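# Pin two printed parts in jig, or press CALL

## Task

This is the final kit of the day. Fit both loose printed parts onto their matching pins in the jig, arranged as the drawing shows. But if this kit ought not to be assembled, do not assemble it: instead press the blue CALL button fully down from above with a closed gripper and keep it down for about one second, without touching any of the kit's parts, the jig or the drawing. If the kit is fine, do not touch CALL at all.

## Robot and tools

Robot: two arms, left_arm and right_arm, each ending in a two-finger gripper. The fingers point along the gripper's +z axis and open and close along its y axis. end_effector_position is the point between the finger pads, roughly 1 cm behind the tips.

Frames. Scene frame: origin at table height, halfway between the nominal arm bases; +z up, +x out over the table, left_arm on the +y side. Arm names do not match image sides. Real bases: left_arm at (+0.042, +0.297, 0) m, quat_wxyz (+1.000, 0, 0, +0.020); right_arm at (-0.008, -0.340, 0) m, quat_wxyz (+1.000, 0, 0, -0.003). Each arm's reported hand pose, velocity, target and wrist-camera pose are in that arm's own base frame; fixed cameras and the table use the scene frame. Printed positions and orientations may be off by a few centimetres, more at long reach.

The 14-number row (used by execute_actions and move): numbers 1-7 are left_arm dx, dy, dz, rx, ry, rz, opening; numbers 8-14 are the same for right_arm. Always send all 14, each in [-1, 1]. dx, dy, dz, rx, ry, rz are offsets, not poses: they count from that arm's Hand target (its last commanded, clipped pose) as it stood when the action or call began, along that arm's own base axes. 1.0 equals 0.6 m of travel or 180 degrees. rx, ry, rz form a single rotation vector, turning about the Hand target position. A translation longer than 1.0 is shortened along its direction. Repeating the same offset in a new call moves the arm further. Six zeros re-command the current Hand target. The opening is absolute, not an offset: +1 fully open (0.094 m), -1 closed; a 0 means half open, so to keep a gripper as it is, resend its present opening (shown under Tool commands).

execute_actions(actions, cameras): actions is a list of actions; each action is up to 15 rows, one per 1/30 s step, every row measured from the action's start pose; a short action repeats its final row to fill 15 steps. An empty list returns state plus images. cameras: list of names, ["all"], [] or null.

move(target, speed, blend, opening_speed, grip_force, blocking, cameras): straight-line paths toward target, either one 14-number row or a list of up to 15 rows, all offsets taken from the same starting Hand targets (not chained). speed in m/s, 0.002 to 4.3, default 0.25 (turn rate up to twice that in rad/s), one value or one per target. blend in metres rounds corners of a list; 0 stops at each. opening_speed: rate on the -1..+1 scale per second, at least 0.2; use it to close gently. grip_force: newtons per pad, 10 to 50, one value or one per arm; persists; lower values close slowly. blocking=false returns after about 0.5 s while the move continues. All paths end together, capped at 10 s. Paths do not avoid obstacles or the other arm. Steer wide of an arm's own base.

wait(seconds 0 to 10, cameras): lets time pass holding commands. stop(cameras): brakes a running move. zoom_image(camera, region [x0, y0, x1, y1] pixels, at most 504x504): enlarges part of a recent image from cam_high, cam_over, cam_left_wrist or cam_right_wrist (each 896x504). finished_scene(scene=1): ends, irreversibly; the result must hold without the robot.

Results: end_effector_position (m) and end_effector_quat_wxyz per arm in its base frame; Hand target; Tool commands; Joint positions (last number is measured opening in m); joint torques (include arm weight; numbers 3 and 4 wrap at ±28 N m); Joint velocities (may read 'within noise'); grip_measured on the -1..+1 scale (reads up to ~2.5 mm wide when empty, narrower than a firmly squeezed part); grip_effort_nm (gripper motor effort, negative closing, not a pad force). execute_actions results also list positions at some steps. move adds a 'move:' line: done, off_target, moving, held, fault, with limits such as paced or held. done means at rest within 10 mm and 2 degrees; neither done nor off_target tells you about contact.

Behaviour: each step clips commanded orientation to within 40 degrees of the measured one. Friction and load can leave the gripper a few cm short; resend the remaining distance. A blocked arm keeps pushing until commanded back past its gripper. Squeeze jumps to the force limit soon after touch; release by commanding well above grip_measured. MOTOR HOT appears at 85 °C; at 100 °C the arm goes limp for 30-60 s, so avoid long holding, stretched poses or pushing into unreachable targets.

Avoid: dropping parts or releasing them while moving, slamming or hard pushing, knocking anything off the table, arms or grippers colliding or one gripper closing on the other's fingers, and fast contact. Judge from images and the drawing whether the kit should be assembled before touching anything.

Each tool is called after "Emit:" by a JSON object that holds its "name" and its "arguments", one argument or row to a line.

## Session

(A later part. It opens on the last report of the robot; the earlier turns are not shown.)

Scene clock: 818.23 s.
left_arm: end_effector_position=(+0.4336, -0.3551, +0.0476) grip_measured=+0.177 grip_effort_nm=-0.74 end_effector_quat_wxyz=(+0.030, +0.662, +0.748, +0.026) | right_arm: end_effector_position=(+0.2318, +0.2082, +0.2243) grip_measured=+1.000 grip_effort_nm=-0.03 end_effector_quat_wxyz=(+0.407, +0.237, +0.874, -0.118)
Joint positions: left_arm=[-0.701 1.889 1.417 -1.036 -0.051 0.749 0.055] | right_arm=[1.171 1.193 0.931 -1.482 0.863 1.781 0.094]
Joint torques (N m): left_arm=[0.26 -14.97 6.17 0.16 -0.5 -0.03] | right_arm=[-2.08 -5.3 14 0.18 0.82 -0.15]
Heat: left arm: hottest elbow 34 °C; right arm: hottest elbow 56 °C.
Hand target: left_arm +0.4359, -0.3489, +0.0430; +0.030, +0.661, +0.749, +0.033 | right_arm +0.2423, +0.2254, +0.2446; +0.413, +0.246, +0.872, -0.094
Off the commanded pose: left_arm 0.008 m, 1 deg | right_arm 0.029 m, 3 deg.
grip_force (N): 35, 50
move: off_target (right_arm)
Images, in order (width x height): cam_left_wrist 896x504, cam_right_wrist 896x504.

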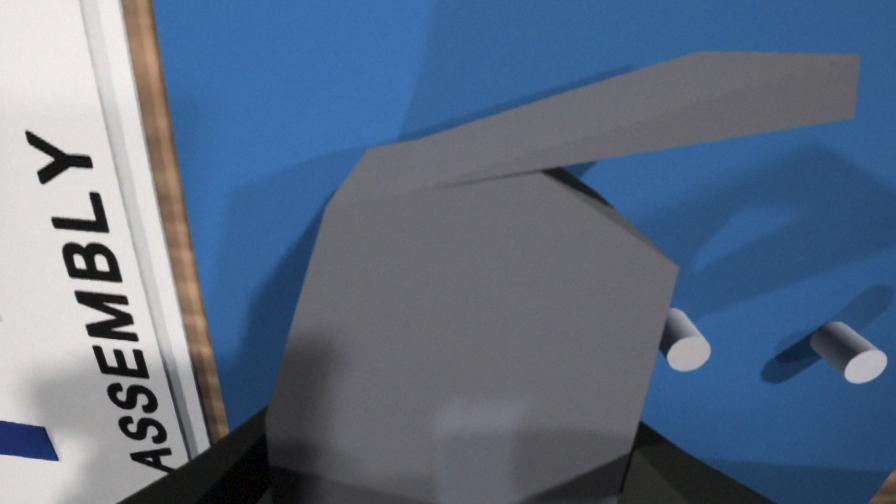

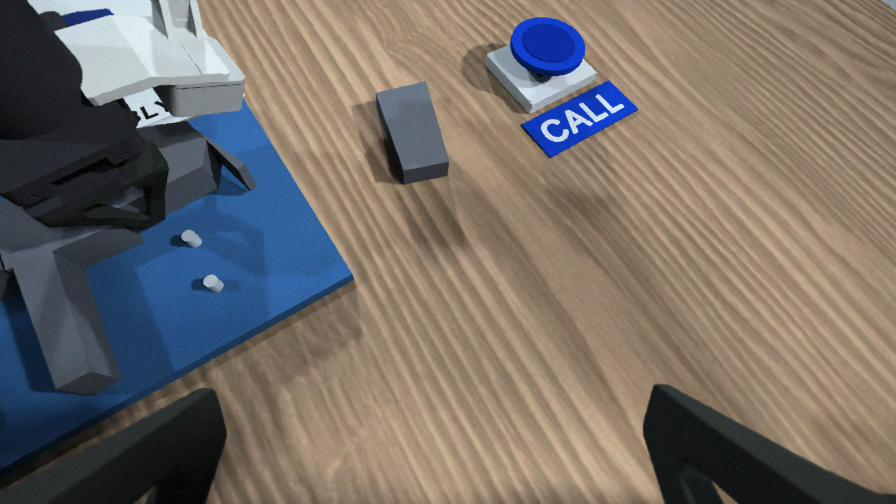

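Emit:
{"name": "move", "arguments": {
  "target": [0,0.01,-0.003,0,0,0,-0.05,0,0,0,0,0,0,1],
  "cameras": ["cam_left_wrist","cam_right_wrist","cam_over"],
  "speed": 0.03
}}

Emit:
{"name": "zoom_image", "arguments": {
  "camera": "cam_right_wrist",
  "region": [80, 90, 240, 250]
}}

Emit:
{"name": "zoom_image", "arguments": {
  "camera": "cam_over",
  "region": [400, 220, 600, 400]
}}

Scene clock: 825.13 s.
left_arm: end_effector_position=(+0.4336, -0.3551, +0.0477) grip_measured=+0.177 grip_effort_nm=-0.74 end_effector_quat_wxyz=(+0.037, +0.662, +0.748, +0.027) | right_arm: end_effector_position=(+0.2318, +0.2082, +0.2243) grip_measured=+1.000 grip_effort_nm=-0.03 end_effector_quat_wxyz=(+0.407, +0.237, +0.874, -0.118)
Joint positions: left_arm=[-0.701 1.882 1.404 -1.017 -0.051 0.749 0.055] | right_arm=[1.171 1.193 0.931 -1.482 0.863 1.781 0.094]
Joint torques (N m): left_arm=[0.79 -14.21 5.64 0.14 -0.48 0.01] | right_arm=[-1.96 -5.36 13.98 0.16 0.82 -0.14]
Heat: left arm: hottest elbow 34 °C; right arm: hottest elbow 56 °C.
Hand target: left_arm +0.4359, -0.3429, +0.0412; +0.030, +0.661, +0.749, +0.033 | right_arm +0.2423, +0.2254, +0.2446; +0.413, +0.246, +0.872, -0.094
Off the commanded pose: left_arm 0.014 m, 1 deg | right_arm 0.029 m, 3 deg.
grip_force (N): 35, 50
move: off_target (left_arm, right_arm)
Images, in order (width x height): cam_over 896x504, cam_left_wrist 896x504, cam_right_wrist 896x504.

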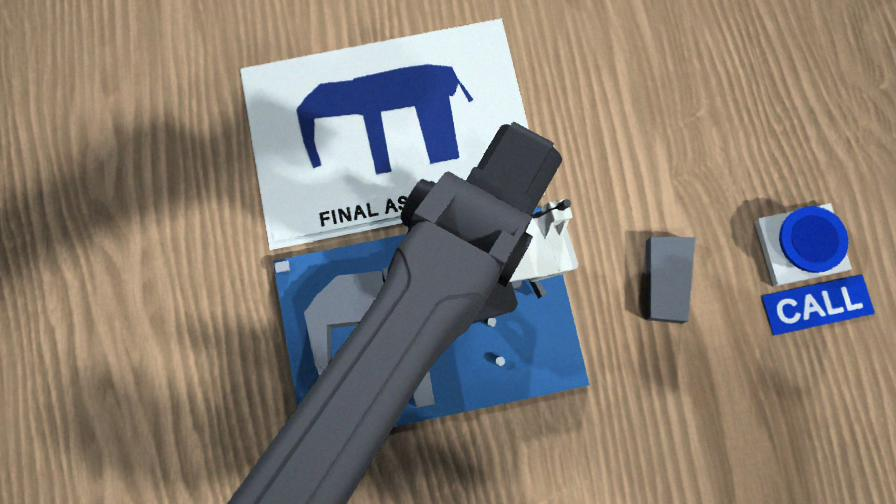

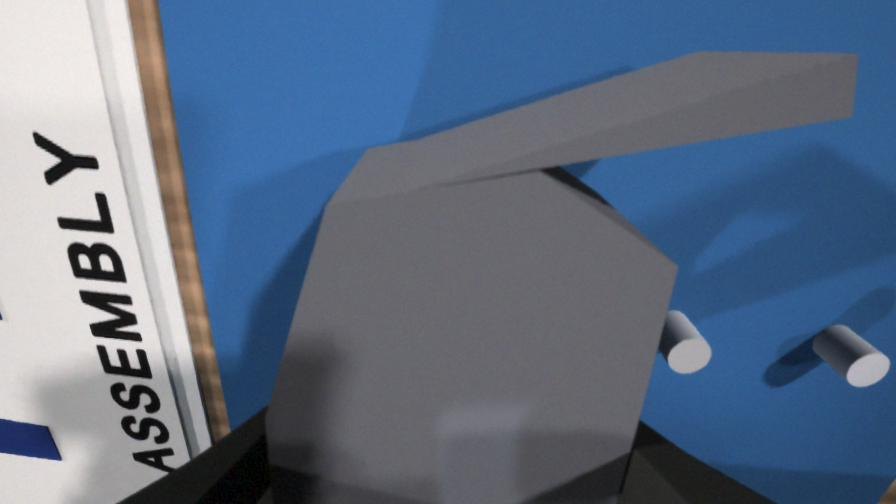

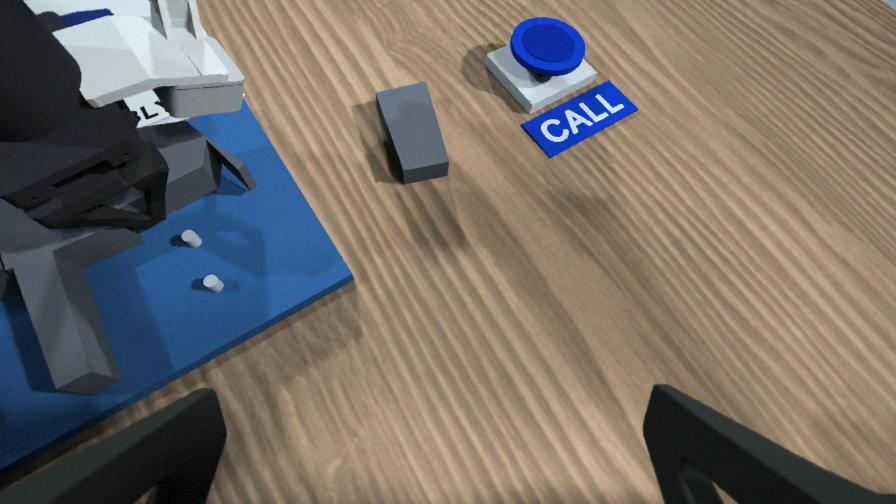

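Scaled by 3.150 from the camera's 896x504 image, which has a finer 1280x720 frame.

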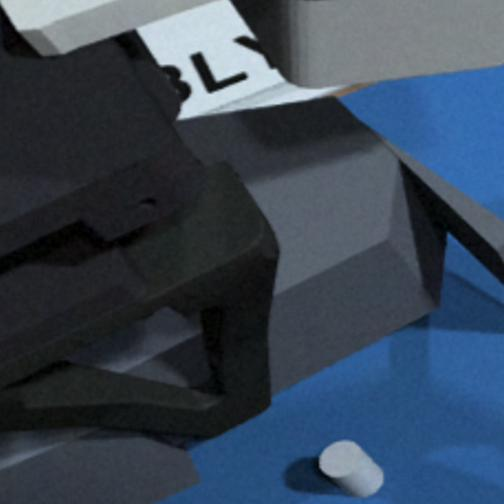

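Scaled by 2.520 from the camera's 896x504 image, which has a finer 1280x720 frame.

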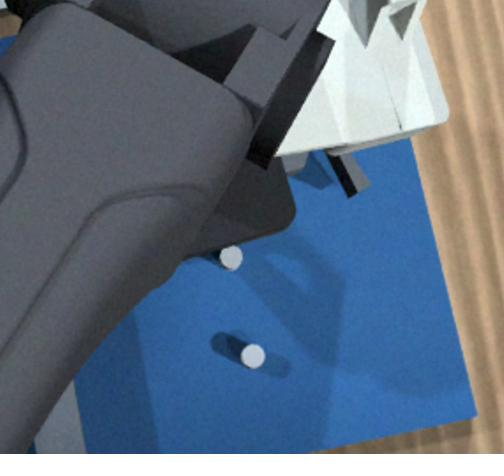

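Emit:
{"name": "move", "arguments": {
  "target": [0,0.004,0.017,0,0,0,-0.05,0,0,0,0,0,0,1],
  "cameras": ["cam_left_wrist","cam_right_wrist","cam_over"],
  "speed": 0.03
}}

Emit:
{"name": "zoom_image", "arguments": {
  "camera": "cam_right_wrist",
  "region": [80, 90, 240, 250]
}}

Emit:
{"name": "zoom_image", "arguments": {
  "camera": "cam_over",
  "region": [400, 220, 600, 400]
}}

Scene clock: 836.60 s.
left_arm: end_effector_position=(+0.4339, -0.3554, +0.0477) grip_measured=+0.177 grip_effort_nm=-0.74 end_effector_quat_wxyz=(+0.038, +0.662, +0.748, +0.027) | right_arm: end_effector_position=(+0.2318, +0.2082, +0.2243) grip_measured=+1.000 grip_effort_nm=-0.03 end_effector_quat_wxyz=(+0.407, +0.237, +0.874, -0.118)
Joint positions: left_arm=[-0.701 1.882 1.404 -1.016 -0.051 0.749 0.055] | right_arm=[1.171 1.193 0.931 -1.482 0.863 1.781 0.094]
Joint torques (N m): left_arm=[0.97 -15.56 6.37 -0.66 -0.47 0.02] | right_arm=[-1.96 -5.42 14 0.18 0.82 -0.14]
Heat: left arm: hottest elbow 33 °C; right arm: hottest elbow 56 °C.
Hand target: left_arm +0.4359, -0.3405, +0.0514; +0.030, +0.661, +0.749, +0.033 | right_arm +0.2423, +0.2254, +0.2446; +0.413, +0.246, +0.872, -0.094
Off the commanded pose: left_arm 0.015 m, 1 deg | right_arm 0.029 m, 3 deg.
grip_force (N): 35, 50
move: off_target (left_arm, right_arm)
Images, in order (width x height): cam_over 896x504, cam_left_wrist 896x504, cam_right_wrist 896x504.

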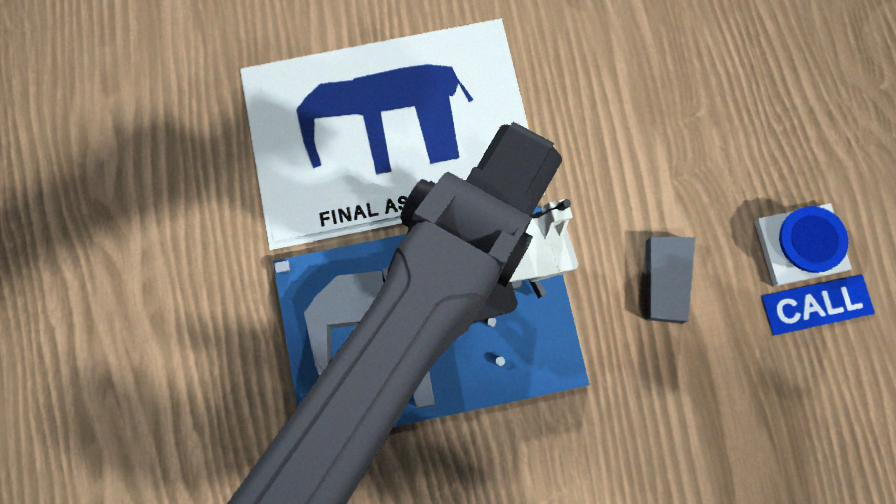

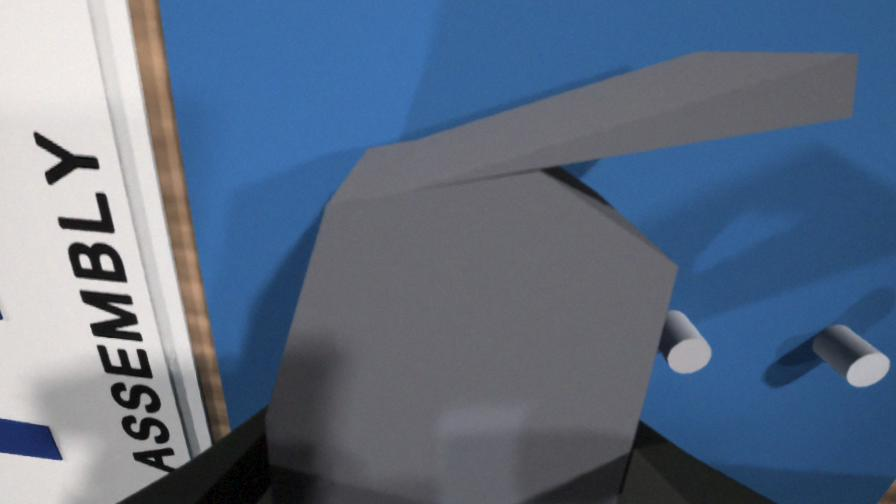

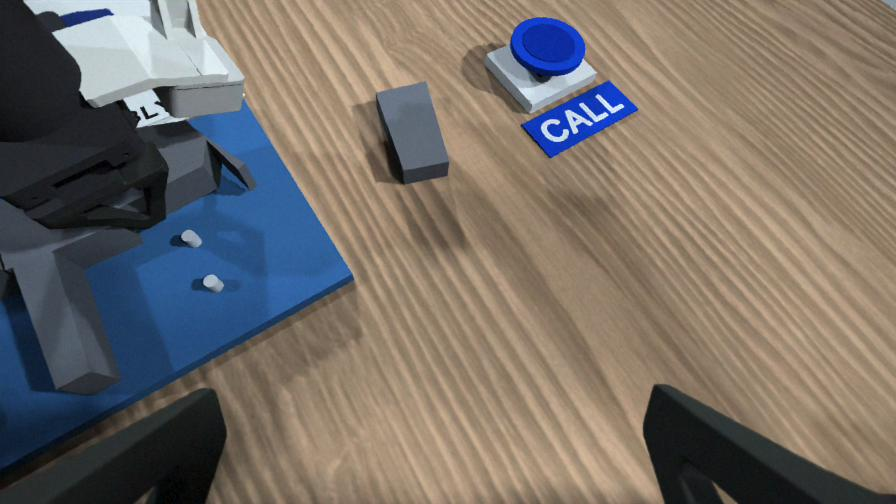

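Scaled by 3.150 from the camera's 896x504 image, which has a finer 1280x720 frame.

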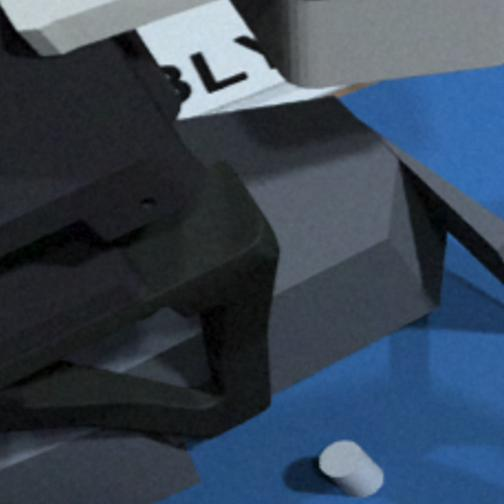

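Scaled by 2.520 from the camera's 896x504 image, which has a finer 1280x720 frame.

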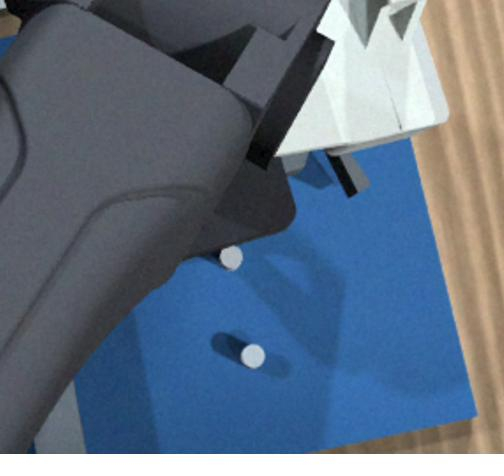

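Emit:
{"name": "move", "arguments": {
  "target": [0,-0.003,0.035,0,0,0,-0.05,0,0,0,0,0,0,1],
  "cameras": ["cam_left_wrist","cam_right_wrist","cam_over"],
  "speed": 0.06
}}

Emit:
{"name": "zoom_image", "arguments": {
  "camera": "cam_right_wrist",
  "region": [80, 90, 240, 250]
}}

Emit:
{"name": "zoom_image", "arguments": {
  "camera": "cam_over",
  "region": [400, 220, 600, 400]
}}

Scene clock: 843.60 s.
left_arm: end_effector_position=(+0.4311, -0.3540, +0.0499) grip_measured=+0.177 grip_effort_nm=-0.74 end_effector_quat_wxyz=(+0.033, +0.666, +0.745, +0.024) | right_arm: end_effector_position=(+0.2318, +0.2082, +0.2243) grip_measured=+1.000 grip_effort_nm=-0.03 end_effector_quat_wxyz=(+0.407, +0.237, +0.874, -0.118)
Joint positions: left_arm=[-0.701 1.877 1.404 -1.03 -0.047 0.759 0.055] | right_arm=[1.171 1.193 0.931 -1.482 0.863 1.781 0.094]
Joint torques (N m): left_arm=[-0.67 -16.56 8.49 -1.8 -0.66 0.01] | right_arm=[-2.02 -5.36 14 0.16 0.82 -0.14]
Heat: left arm: hottest shoulder 33 °C; right arm: hottest elbow 56 °C.
Hand target: left_arm +0.4359, -0.3423, +0.0724; +0.030, +0.661, +0.749, +0.033 | right_arm +0.2423, +0.2254, +0.2446; +0.413, +0.246, +0.872, -0.094
Off the commanded pose: left_arm 0.026 m, 1 deg | right_arm 0.029 m, 3 deg.
grip_force (N): 35, 50
move: off_target (left_arm, right_arm)
Images, in order (width x height): cam_over 896x504, cam_left_wrist 896x504, cam_right_wrist 896x504.

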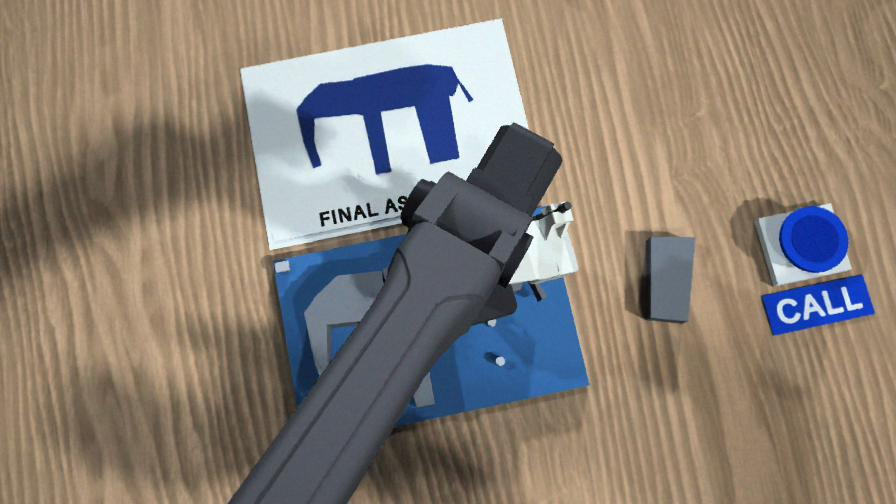

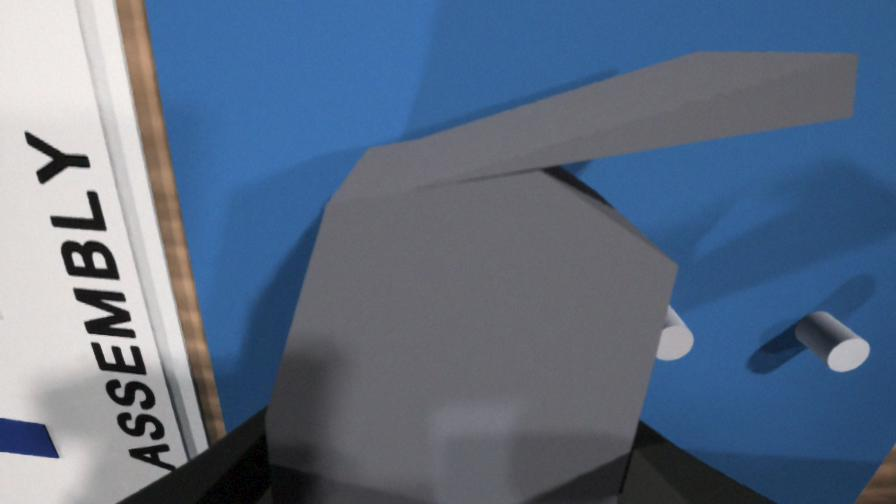

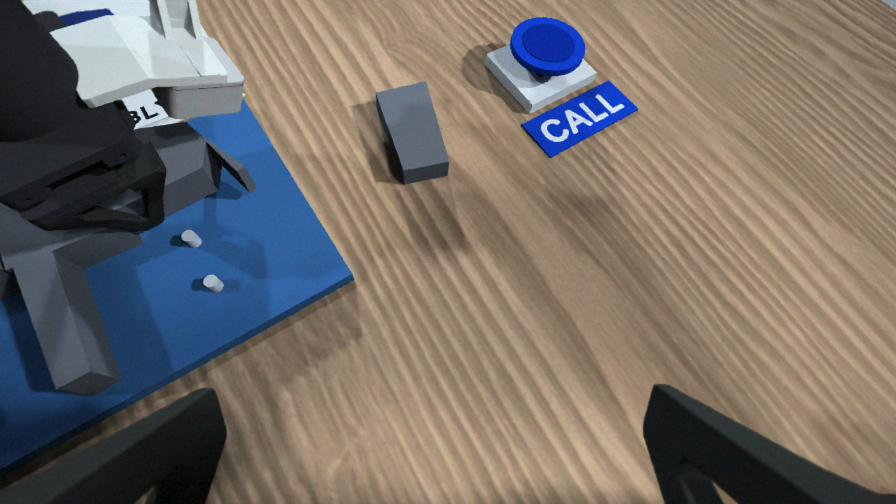

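Scaled by 3.150 from the camera's 896x504 image, which has a finer 1280x720 frame.

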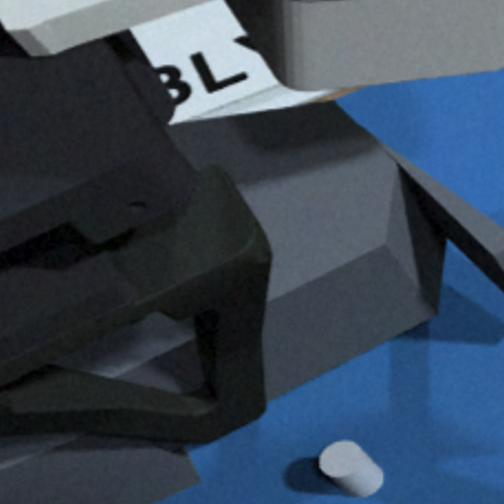

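Scaled by 2.520 from the camera's 896x504 image, which has a finer 1280x720 frame.

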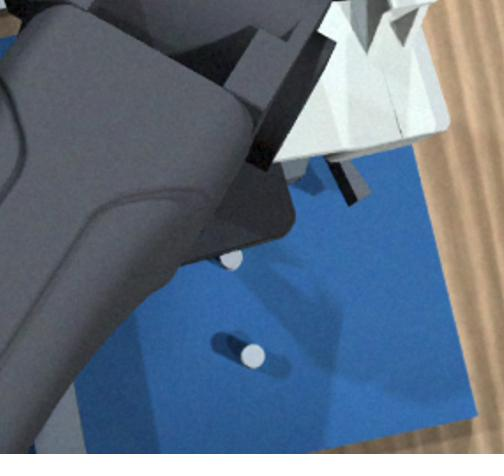

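Emit:
{"name": "move", "arguments": {
  "target": [0.003,0,0.015,0,0,0,-0.05,0,0,0,0,0,0,1],
  "cameras": ["cam_left_wrist","cam_right_wrist","cam_over"],
  "speed": 0.06
}}

Emit:
{"name": "zoom_image", "arguments": {
  "camera": "cam_right_wrist",
  "region": [80, 90, 240, 250]
}}

Emit:
{"name": "zoom_image", "arguments": {
  "camera": "cam_over",
  "region": [400, 220, 600, 400]
}}

Scene clock: 851.33 s.
left_arm: end_effector_position=(+0.4289, -0.3540, +0.0582) grip_measured=+0.177 grip_effort_nm=-0.74 end_effector_quat_wxyz=(+0.030, +0.666, +0.745, +0.023) | right_arm: end_effector_position=(+0.2318, +0.2082, +0.2243) grip_measured=+1.000 grip_effort_nm=-0.03 end_effector_quat_wxyz=(+0.407, +0.237, +0.874, -0.118)
Joint positions: left_arm=[-0.703 1.868 1.415 -1.057 -0.044 0.757 0.055] | right_arm=[1.171 1.193 0.931 -1.482 0.863 1.781 0.094]
Joint torques (N m): left_arm=[1.67 -16.67 8.84 -1.61 -0.69 -0.02] | right_arm=[-1.96 -5.42 14.02 0.17 0.82 -0.15]
Heat: left arm: hottest shoulder 33 °C; right arm: hottest elbow 56 °C.
Hand target: left_arm +0.4377, -0.3423, +0.0814; +0.030, +0.661, +0.749, +0.033 | right_arm +0.2423, +0.2254, +0.2446; +0.413, +0.246, +0.872, -0.094
Off the commanded pose: left_arm 0.027 m, 1 deg | right_arm 0.029 m, 3 deg.
grip_force (N): 35, 50
move: off_target (left_arm, right_arm)
Images, in order (width x height): cam_over 896x504, cam_left_wrist 896x504, cam_right_wrist 896x504.

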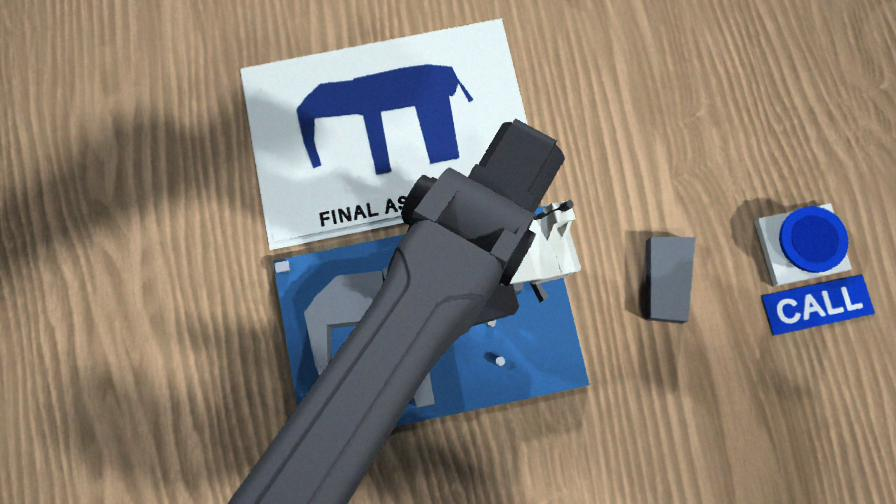

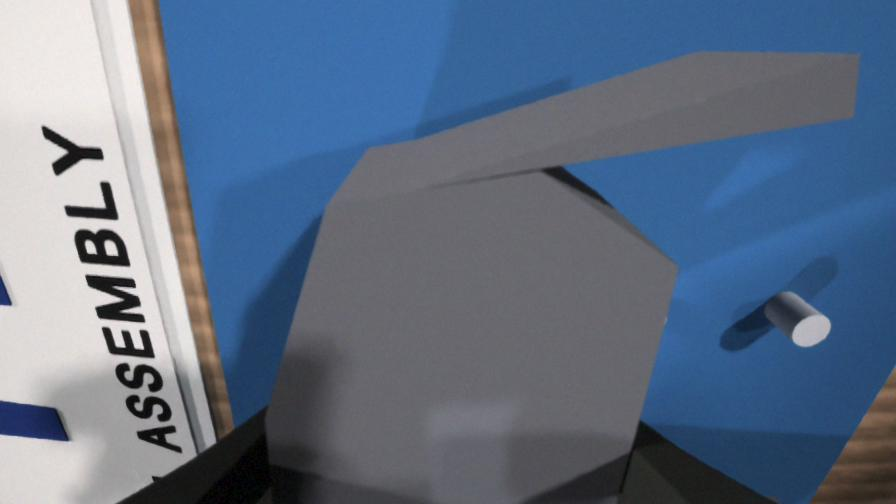

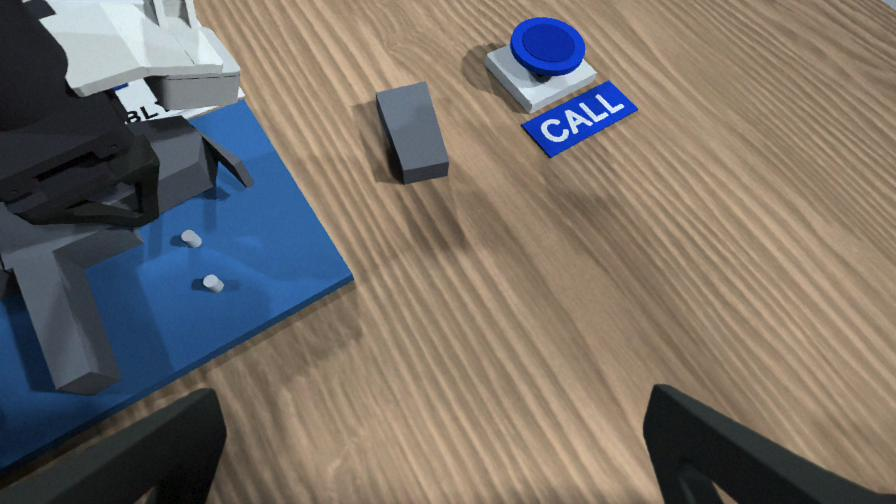

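Scaled by 3.150 from the camera's 896x504 image, which has a finer 1280x720 frame.

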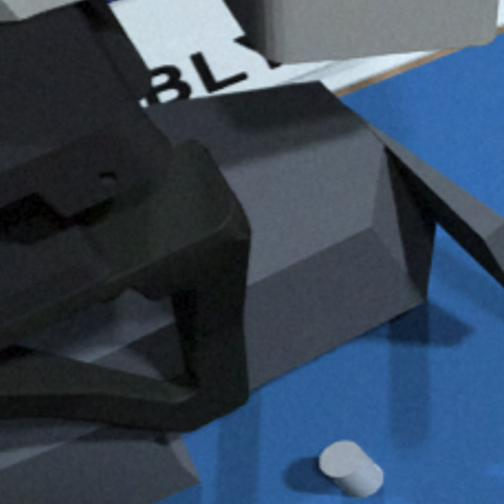

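Scaled by 2.520 from the camera's 896x504 image, which has a finer 1280x720 frame.

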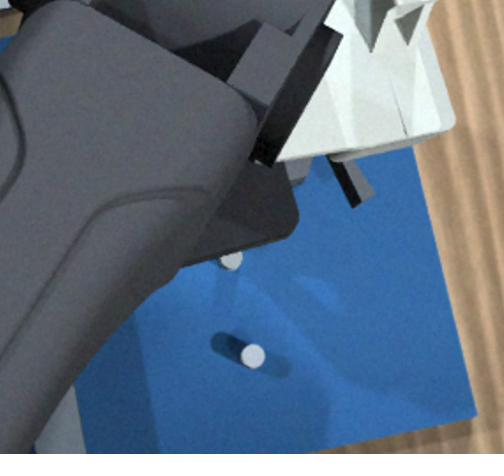

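Emit:
{"name": "move", "arguments": {
  "target": [0.012,0.013,0,0,0,0,-0.05,0,0,0,0,0,0,1],
  "cameras": [],
  "speed": 0.1
}}

Scene clock: 858.00 s.
left_arm: end_effector_position=(+0.4289, -0.3544, +0.0587) grip_measured=+0.177 grip_effort_nm=-0.74 end_effector_quat_wxyz=(+0.030, +0.666, +0.745, +0.022) | right_arm: end_effector_position=(+0.2318, +0.2082, +0.2243) grip_measured=+1.000 grip_effort_nm=-0.02 end_effector_quat_wxyz=(+0.407, +0.237, +0.874, -0.118)
Joint positions: left_arm=[-0.703 1.868 1.417 -1.059 -0.042 0.757 0.055] | right_arm=[1.171 1.193 0.931 -1.482 0.863 1.781 0.094]
Joint torques (N m): left_arm=[2.2 -16.03 8.98 -1.68 -0.77 0.18] | right_arm=[-2.02 -5.36 14.01 0.17 0.82 -0.14]
Heat: left arm: hottest shoulder 34 °C; right arm: hottest elbow 56 °C.
Hand target: left_arm +0.4449, -0.3345, +0.0814; +0.030, +0.661, +0.749, +0.033 | right_arm +0.2423, +0.2254, +0.2446; +0.413, +0.246, +0.872, -0.094
Off the commanded pose: left_arm 0.034 m, 2 deg | right_arm 0.029 m, 3 deg.
grip_force (N): 35, 50
move: off_target (left_arm, right_arm)
No camera images: "cameras" was empty.

Emit:
{"name": "move", "arguments": {
  "target": [-0.008,-0.01,0.02,0,0,0,-0.05,0,0,0,0,0,0,1],
  "cameras": ["cam_right_wrist","cam_left_wrist"],
  "speed": 0.1
}}

Emit:
{"name": "zoom_image", "arguments": {
  "camera": "cam_right_wrist",
  "region": [0, 90, 240, 300]
}}

Scene clock: 864.67 s.
left_arm: end_effector_position=(+0.4281, -0.3360, +0.0700) grip_measured=+0.177 grip_effort_nm=-0.74 end_effector_quat_wxyz=(+0.005, +0.661, +0.750, +0.034) | right_arm: end_effector_position=(+0.2318, +0.2082, +0.2243) grip_measured=+1.000 grip_effort_nm=-0.03 end_effector_quat_wxyz=(+0.407, +0.237, +0.874, -0.118)
Joint positions: left_arm=[-0.686 1.854 1.429 -1.132 -0.067 0.759 0.055] | right_arm=[1.171 1.193 0.931 -1.482 0.863 1.781 0.094]
Joint torques (N m): left_arm=[0.67 -16.26 9.37 -0.46 -0.22 0.01] | right_arm=[-2.02 -5.42 14 0.2 0.82 -0.15]
Heat: left arm: hottest shoulder 34 °C; right arm: hottest elbow 56 °C.
Hand target: left_arm +0.4401, -0.3405, +0.0934; +0.030, +0.661, +0.749, +0.033 | right_arm +0.2423, +0.2254, +0.2446; +0.413, +0.246, +0.872, -0.094
Off the commanded pose: left_arm 0.027 m, 3 deg | right_arm 0.029 m, 3 deg.
grip_force (N): 35, 50
move: off_target (left_arm, right_arm)
Images, in order (width x height): cam_left_wrist 896x504, cam_right_wrist 896x504.

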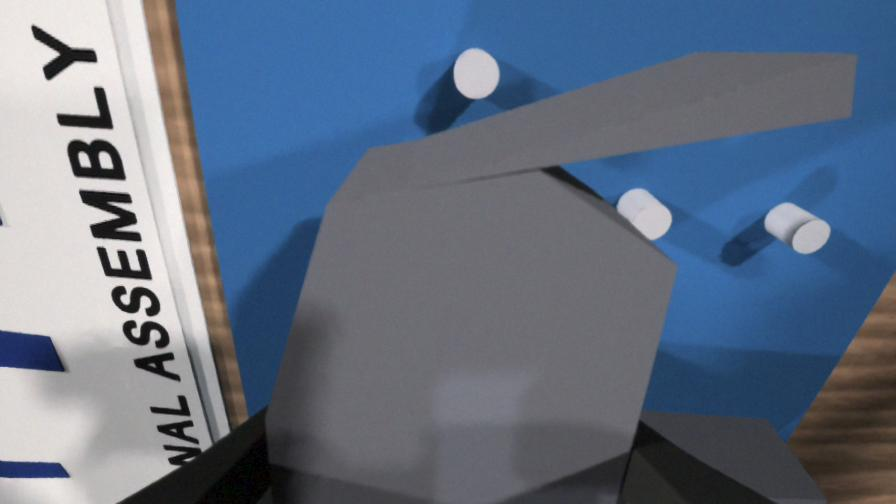

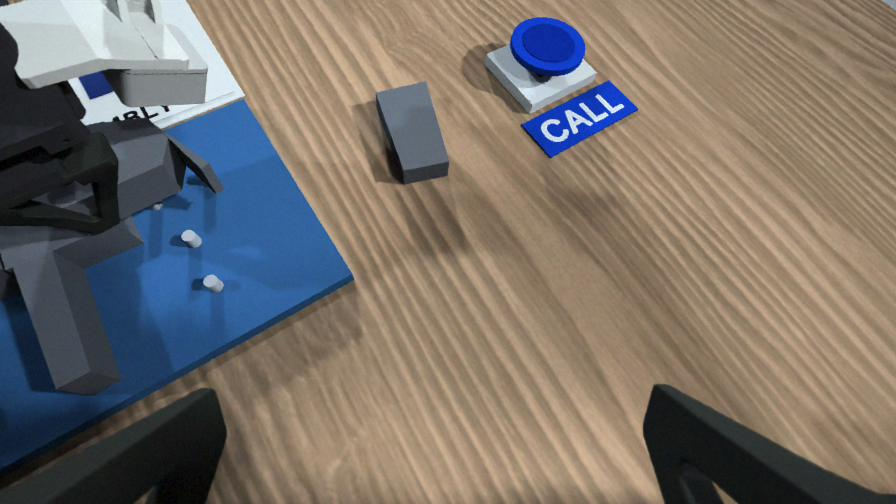

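Scaled by 2.100 from the camera's 896x504 image, which has a finer 1280x720 frame.

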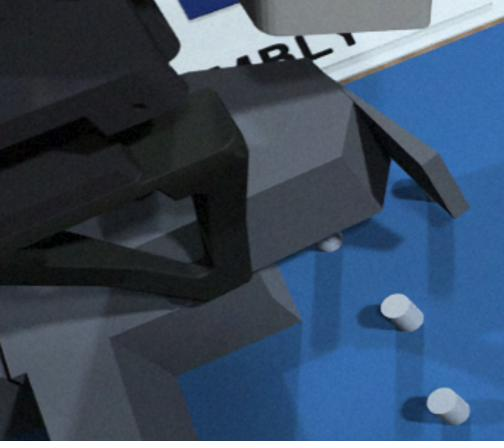

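Emit:
{"name": "move", "arguments": {
  "target": [0.002,-0.021,0,0,0,-0.014,-0.05,0,0,0,0,0,0,1],
  "cameras": [],
  "speed": 0.1
}}

Scene clock: 888.37 s.
left_arm: end_effector_position=(+0.4290, -0.3368, +0.0726) grip_measured=+0.177 grip_effort_nm=-0.74 end_effector_quat_wxyz=(+0.005, +0.669, +0.743, +0.034) | right_arm: end_effector_position=(+0.2318, +0.2082, +0.2243) grip_measured=+1.000 grip_effort_nm=-0.03 end_effector_quat_wxyz=(+0.407, +0.237, +0.874, -0.118)
Joint positions: left_arm=[-0.686 1.854 1.437 -1.14 -0.067 0.78 0.055] | right_arm=[1.171 1.193 0.931 -1.482 0.863 1.781 0.094]
Joint torques (N m): left_arm=[-1.14 -14.04 11.02 -0.18 -0.15 0.09] | right_arm=[-1.96 -5.36 14.02 0.2 0.81 -0.14]
Heat: left arm: hottest elbow 36 °C; right arm: hottest elbow 57 °C.
Hand target: left_arm +0.4413, -0.3531, +0.0934; +0.030, +0.677, +0.735, +0.032 | right_arm +0.2423, +0.2254, +0.2446; +0.413, +0.246, +0.872, -0.094
Off the commanded pose: left_arm 0.029 m, 3 deg | right_arm 0.029 m, 3 deg.
grip_force (N): 35, 50
move: off_target (left_arm, right_arm)
No camera images: "cameras" was empty.

Emit:
{"name": "move", "arguments": {
  "target": [0.007,-0.016,-0.014,0,0,-0.003,-0.05,0,0,0,0,0,0,1],
  "cameras": ["cam_right_wrist","cam_left_wrist"],
  "speed": 0.1
}}

Emit:
{"name": "zoom_image", "arguments": {
  "camera": "cam_right_wrist",
  "region": [0, 90, 240, 300]
}}

Scene clock: 894.80 s.
left_arm: end_effector_position=(+0.4357, -0.3423, +0.0759) grip_measured=+0.177 grip_effort_nm=-0.73 end_effector_quat_wxyz=(+0.012, +0.669, +0.742, +0.034) | right_arm: end_effector_position=(+0.2318, +0.2082, +0.2243) grip_measured=+1.000 grip_effort_nm=-0.03 end_effector_quat_wxyz=(+0.407, +0.237, +0.874, -0.118)
Joint positions: left_arm=[-0.686 1.863 1.46 -1.14 -0.067 0.782 0.055] | right_arm=[1.171 1.193 0.931 -1.482 0.863 1.781 0.094]
Joint torques (N m): left_arm=[-1.38 -13.45 10.88 -0.28 -0.14 0.09] | right_arm=[-1.96 -5.36 14.01 0.16 0.82 -0.14]
Heat: left arm: hottest elbow 36 °C; right arm: hottest elbow 57 °C.
Hand target: left_arm +0.4455, -0.3627, +0.0850; +0.031, +0.680, +0.732, +0.032 | right_arm +0.2423, +0.2254, +0.2446; +0.413, +0.246, +0.872, -0.094
Off the commanded pose: left_arm 0.024 m, 3 deg | right_arm 0.029 m, 3 deg.
grip_force (N): 35, 50
move: off_target (left_arm, right_arm)
Images, in order (width x height): cam_left_wrist 896x504, cam_right_wrist 896x504.

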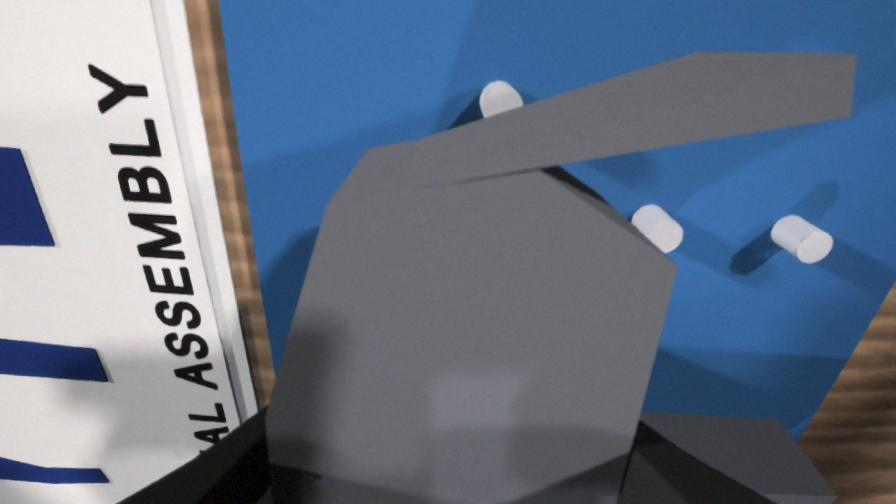

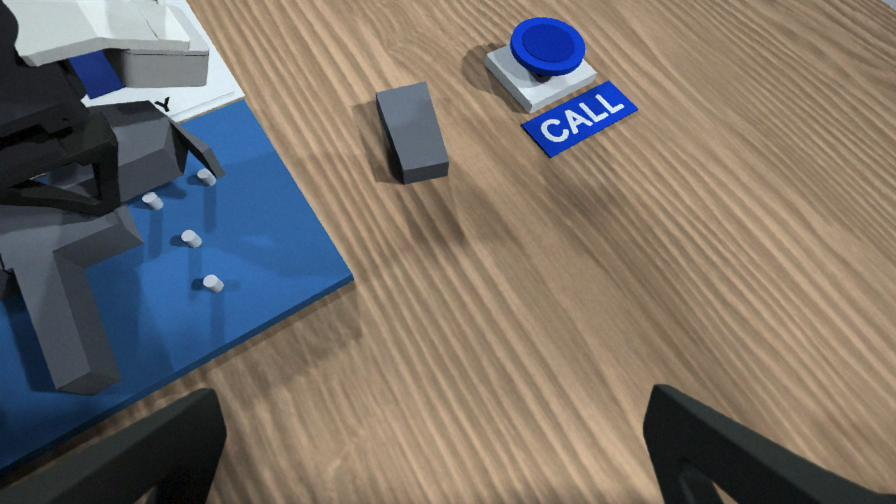

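Scaled by 2.100 from the camera's 896x504 image, which has a finer 1280x720 frame.

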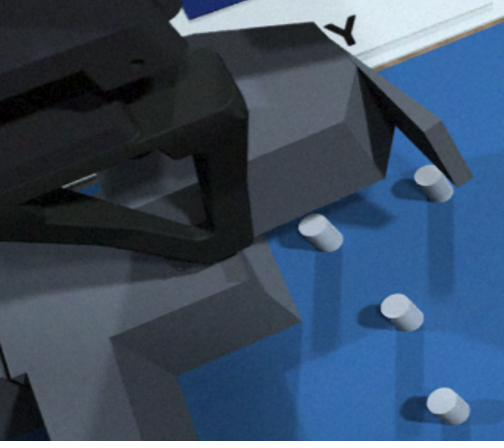

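Emit:
{"name": "move", "arguments": {
  "target": [0,-0.014,0,0,0,0,-0.05,0,0,0,0,0,0,1],
  "cameras": [],
  "speed": 0.1
}}

Scene clock: 900.80 s.
left_arm: end_effector_position=(+0.4360, -0.3525, +0.0760) grip_measured=+0.177 grip_effort_nm=-0.74 end_effector_quat_wxyz=(+0.015, +0.674, +0.738, +0.034) | right_arm: end_effector_position=(+0.2318, +0.2082, +0.2243) grip_measured=+1.000 grip_effort_nm=-0.03 end_effector_quat_wxyz=(+0.407, +0.237, +0.874, -0.118)
Joint positions: left_arm=[-0.7 1.876 1.478 -1.14 -0.067 0.782 0.055] | right_arm=[1.171 1.193 0.931 -1.482 0.863 1.781 0.094]
Joint torques (N m): left_arm=[-0.79 -13.68 11.02 -0.09 -0.11 0.01] | right_arm=[-1.96 -5.42 14.01 0.17 0.82 -0.14]
Heat: left arm: hottest elbow 36 °C; right arm: hottest elbow 57 °C.
Hand target: left_arm +0.4455, -0.3711, +0.0850; +0.031, +0.680, +0.732, +0.032 | right_arm +0.2423, +0.2254, +0.2446; +0.413, +0.246, +0.872, -0.094
Off the commanded pose: left_arm 0.023 m, 2 deg | right_arm 0.029 m, 3 deg.
grip_force (N): 35, 50
move: off_target (left_arm, right_arm)
No camera images: "cameras" was empty.

Emit:
{"name": "move", "arguments": {
  "target": [-0.012,0.022,-0.047,0,0,0,-0.05,0,0,0,0,0,0,1],
  "cameras": ["cam_right_wrist","cam_left_wrist","cam_over"],
  "speed": 0.05
}}

Emit:
{"name": "zoom_image", "arguments": {
  "camera": "cam_right_wrist",
  "region": [0, 90, 240, 300]
}}

Emit:
{"name": "zoom_image", "arguments": {
  "camera": "cam_over",
  "region": [400, 220, 600, 400]
}}

Scene clock: 908.37 s.
left_arm: end_effector_position=(+0.4338, -0.3557, +0.0622) grip_measured=+0.177 grip_effort_nm=-0.74 end_effector_quat_wxyz=(+0.028, +0.675, +0.737, +0.028) | right_arm: end_effector_position=(+0.2318, +0.2082, +0.2243) grip_measured=+1.000 grip_effort_nm=-0.03 end_effector_quat_wxyz=(+0.407, +0.237, +0.874, -0.118)
Joint positions: left_arm=[-0.703 1.876 1.438 -1.074 -0.054 0.782 0.055] | right_arm=[1.171 1.193 0.931 -1.482 0.863 1.781 0.094]
Joint torques (N m): left_arm=[-0.03 -13.74 7.45 0.18 -0.23 0] | right_arm=[-2.02 -5.42 14 0.18 0.82 -0.14]
Heat: left arm: hottest elbow 38 °C; right arm: hottest elbow 57 °C.
Hand target: left_arm +0.4383, -0.3579, +0.0568; +0.031, +0.680, +0.732, +0.032 | right_arm +0.2423, +0.2254, +0.2446; +0.413, +0.246, +0.872, -0.094
Off the commanded pose: left_arm 0.007 m, 1 deg | right_arm 0.029 m, 3 deg.
grip_force (N): 35, 50
move: off_target (right_arm)
Images, in order (width x height): cam_over 896x504, cam_left_wrist 896x504, cam_right_wrist 896x504.

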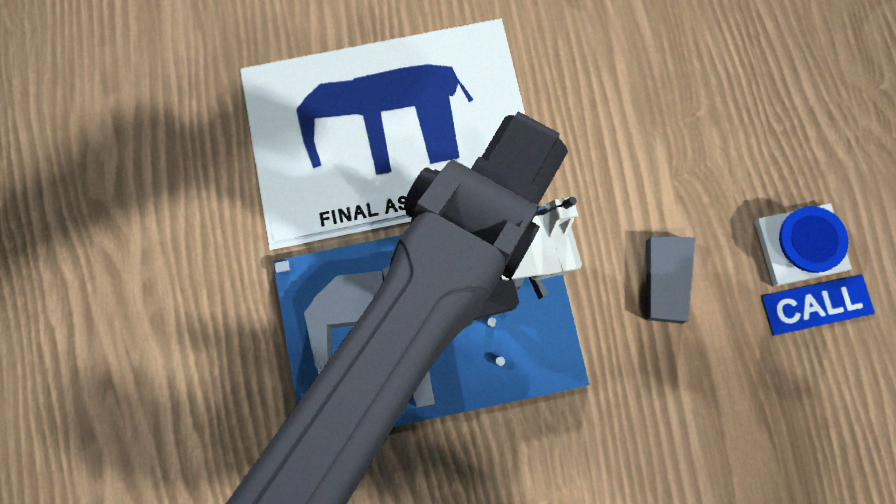

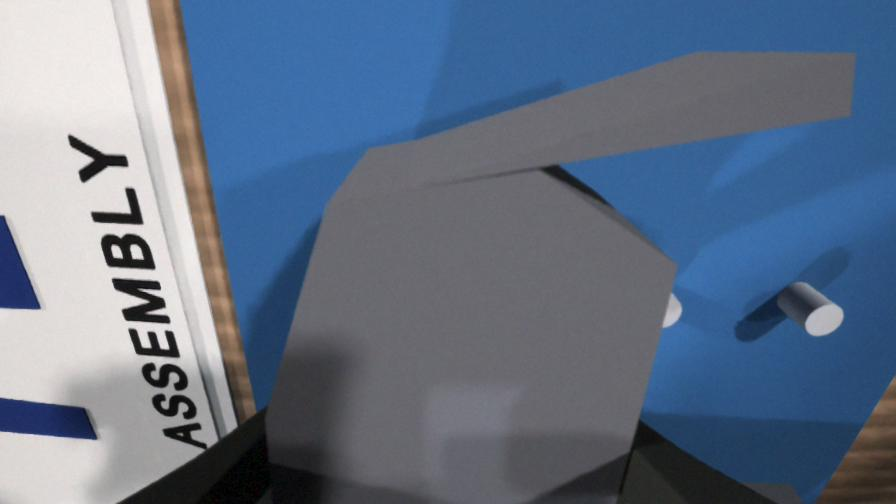

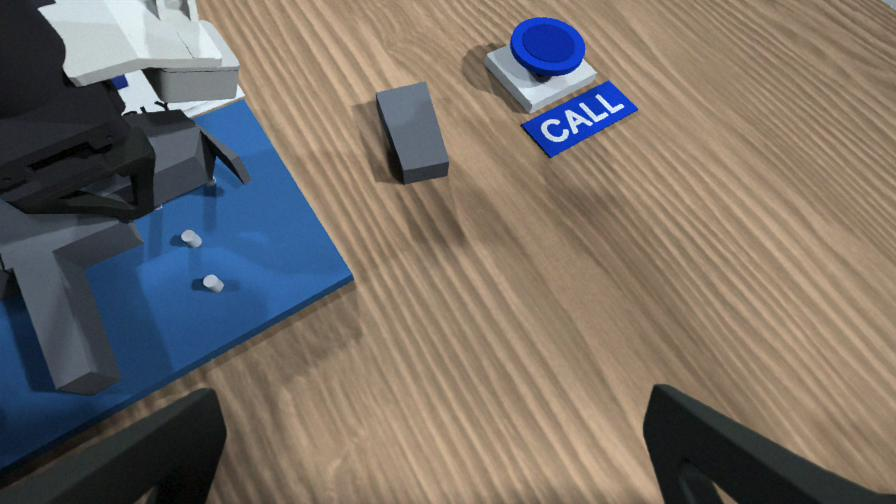

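Scaled by 2.100 from the camera's 896x504 image, which has a finer 1280x720 frame.

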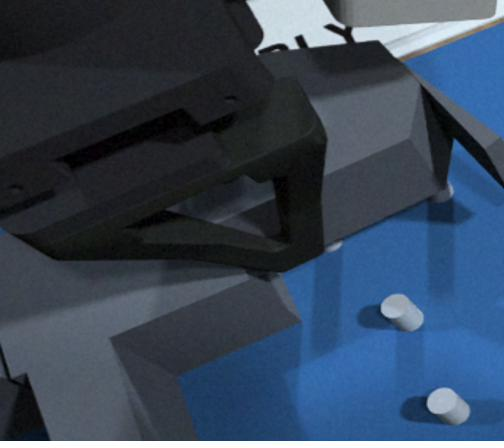

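Scaled by 2.520 from the camera's 896x504 image, which has a finer 1280x720 frame.

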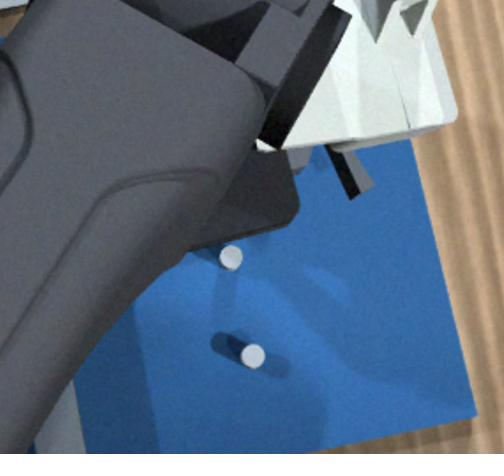

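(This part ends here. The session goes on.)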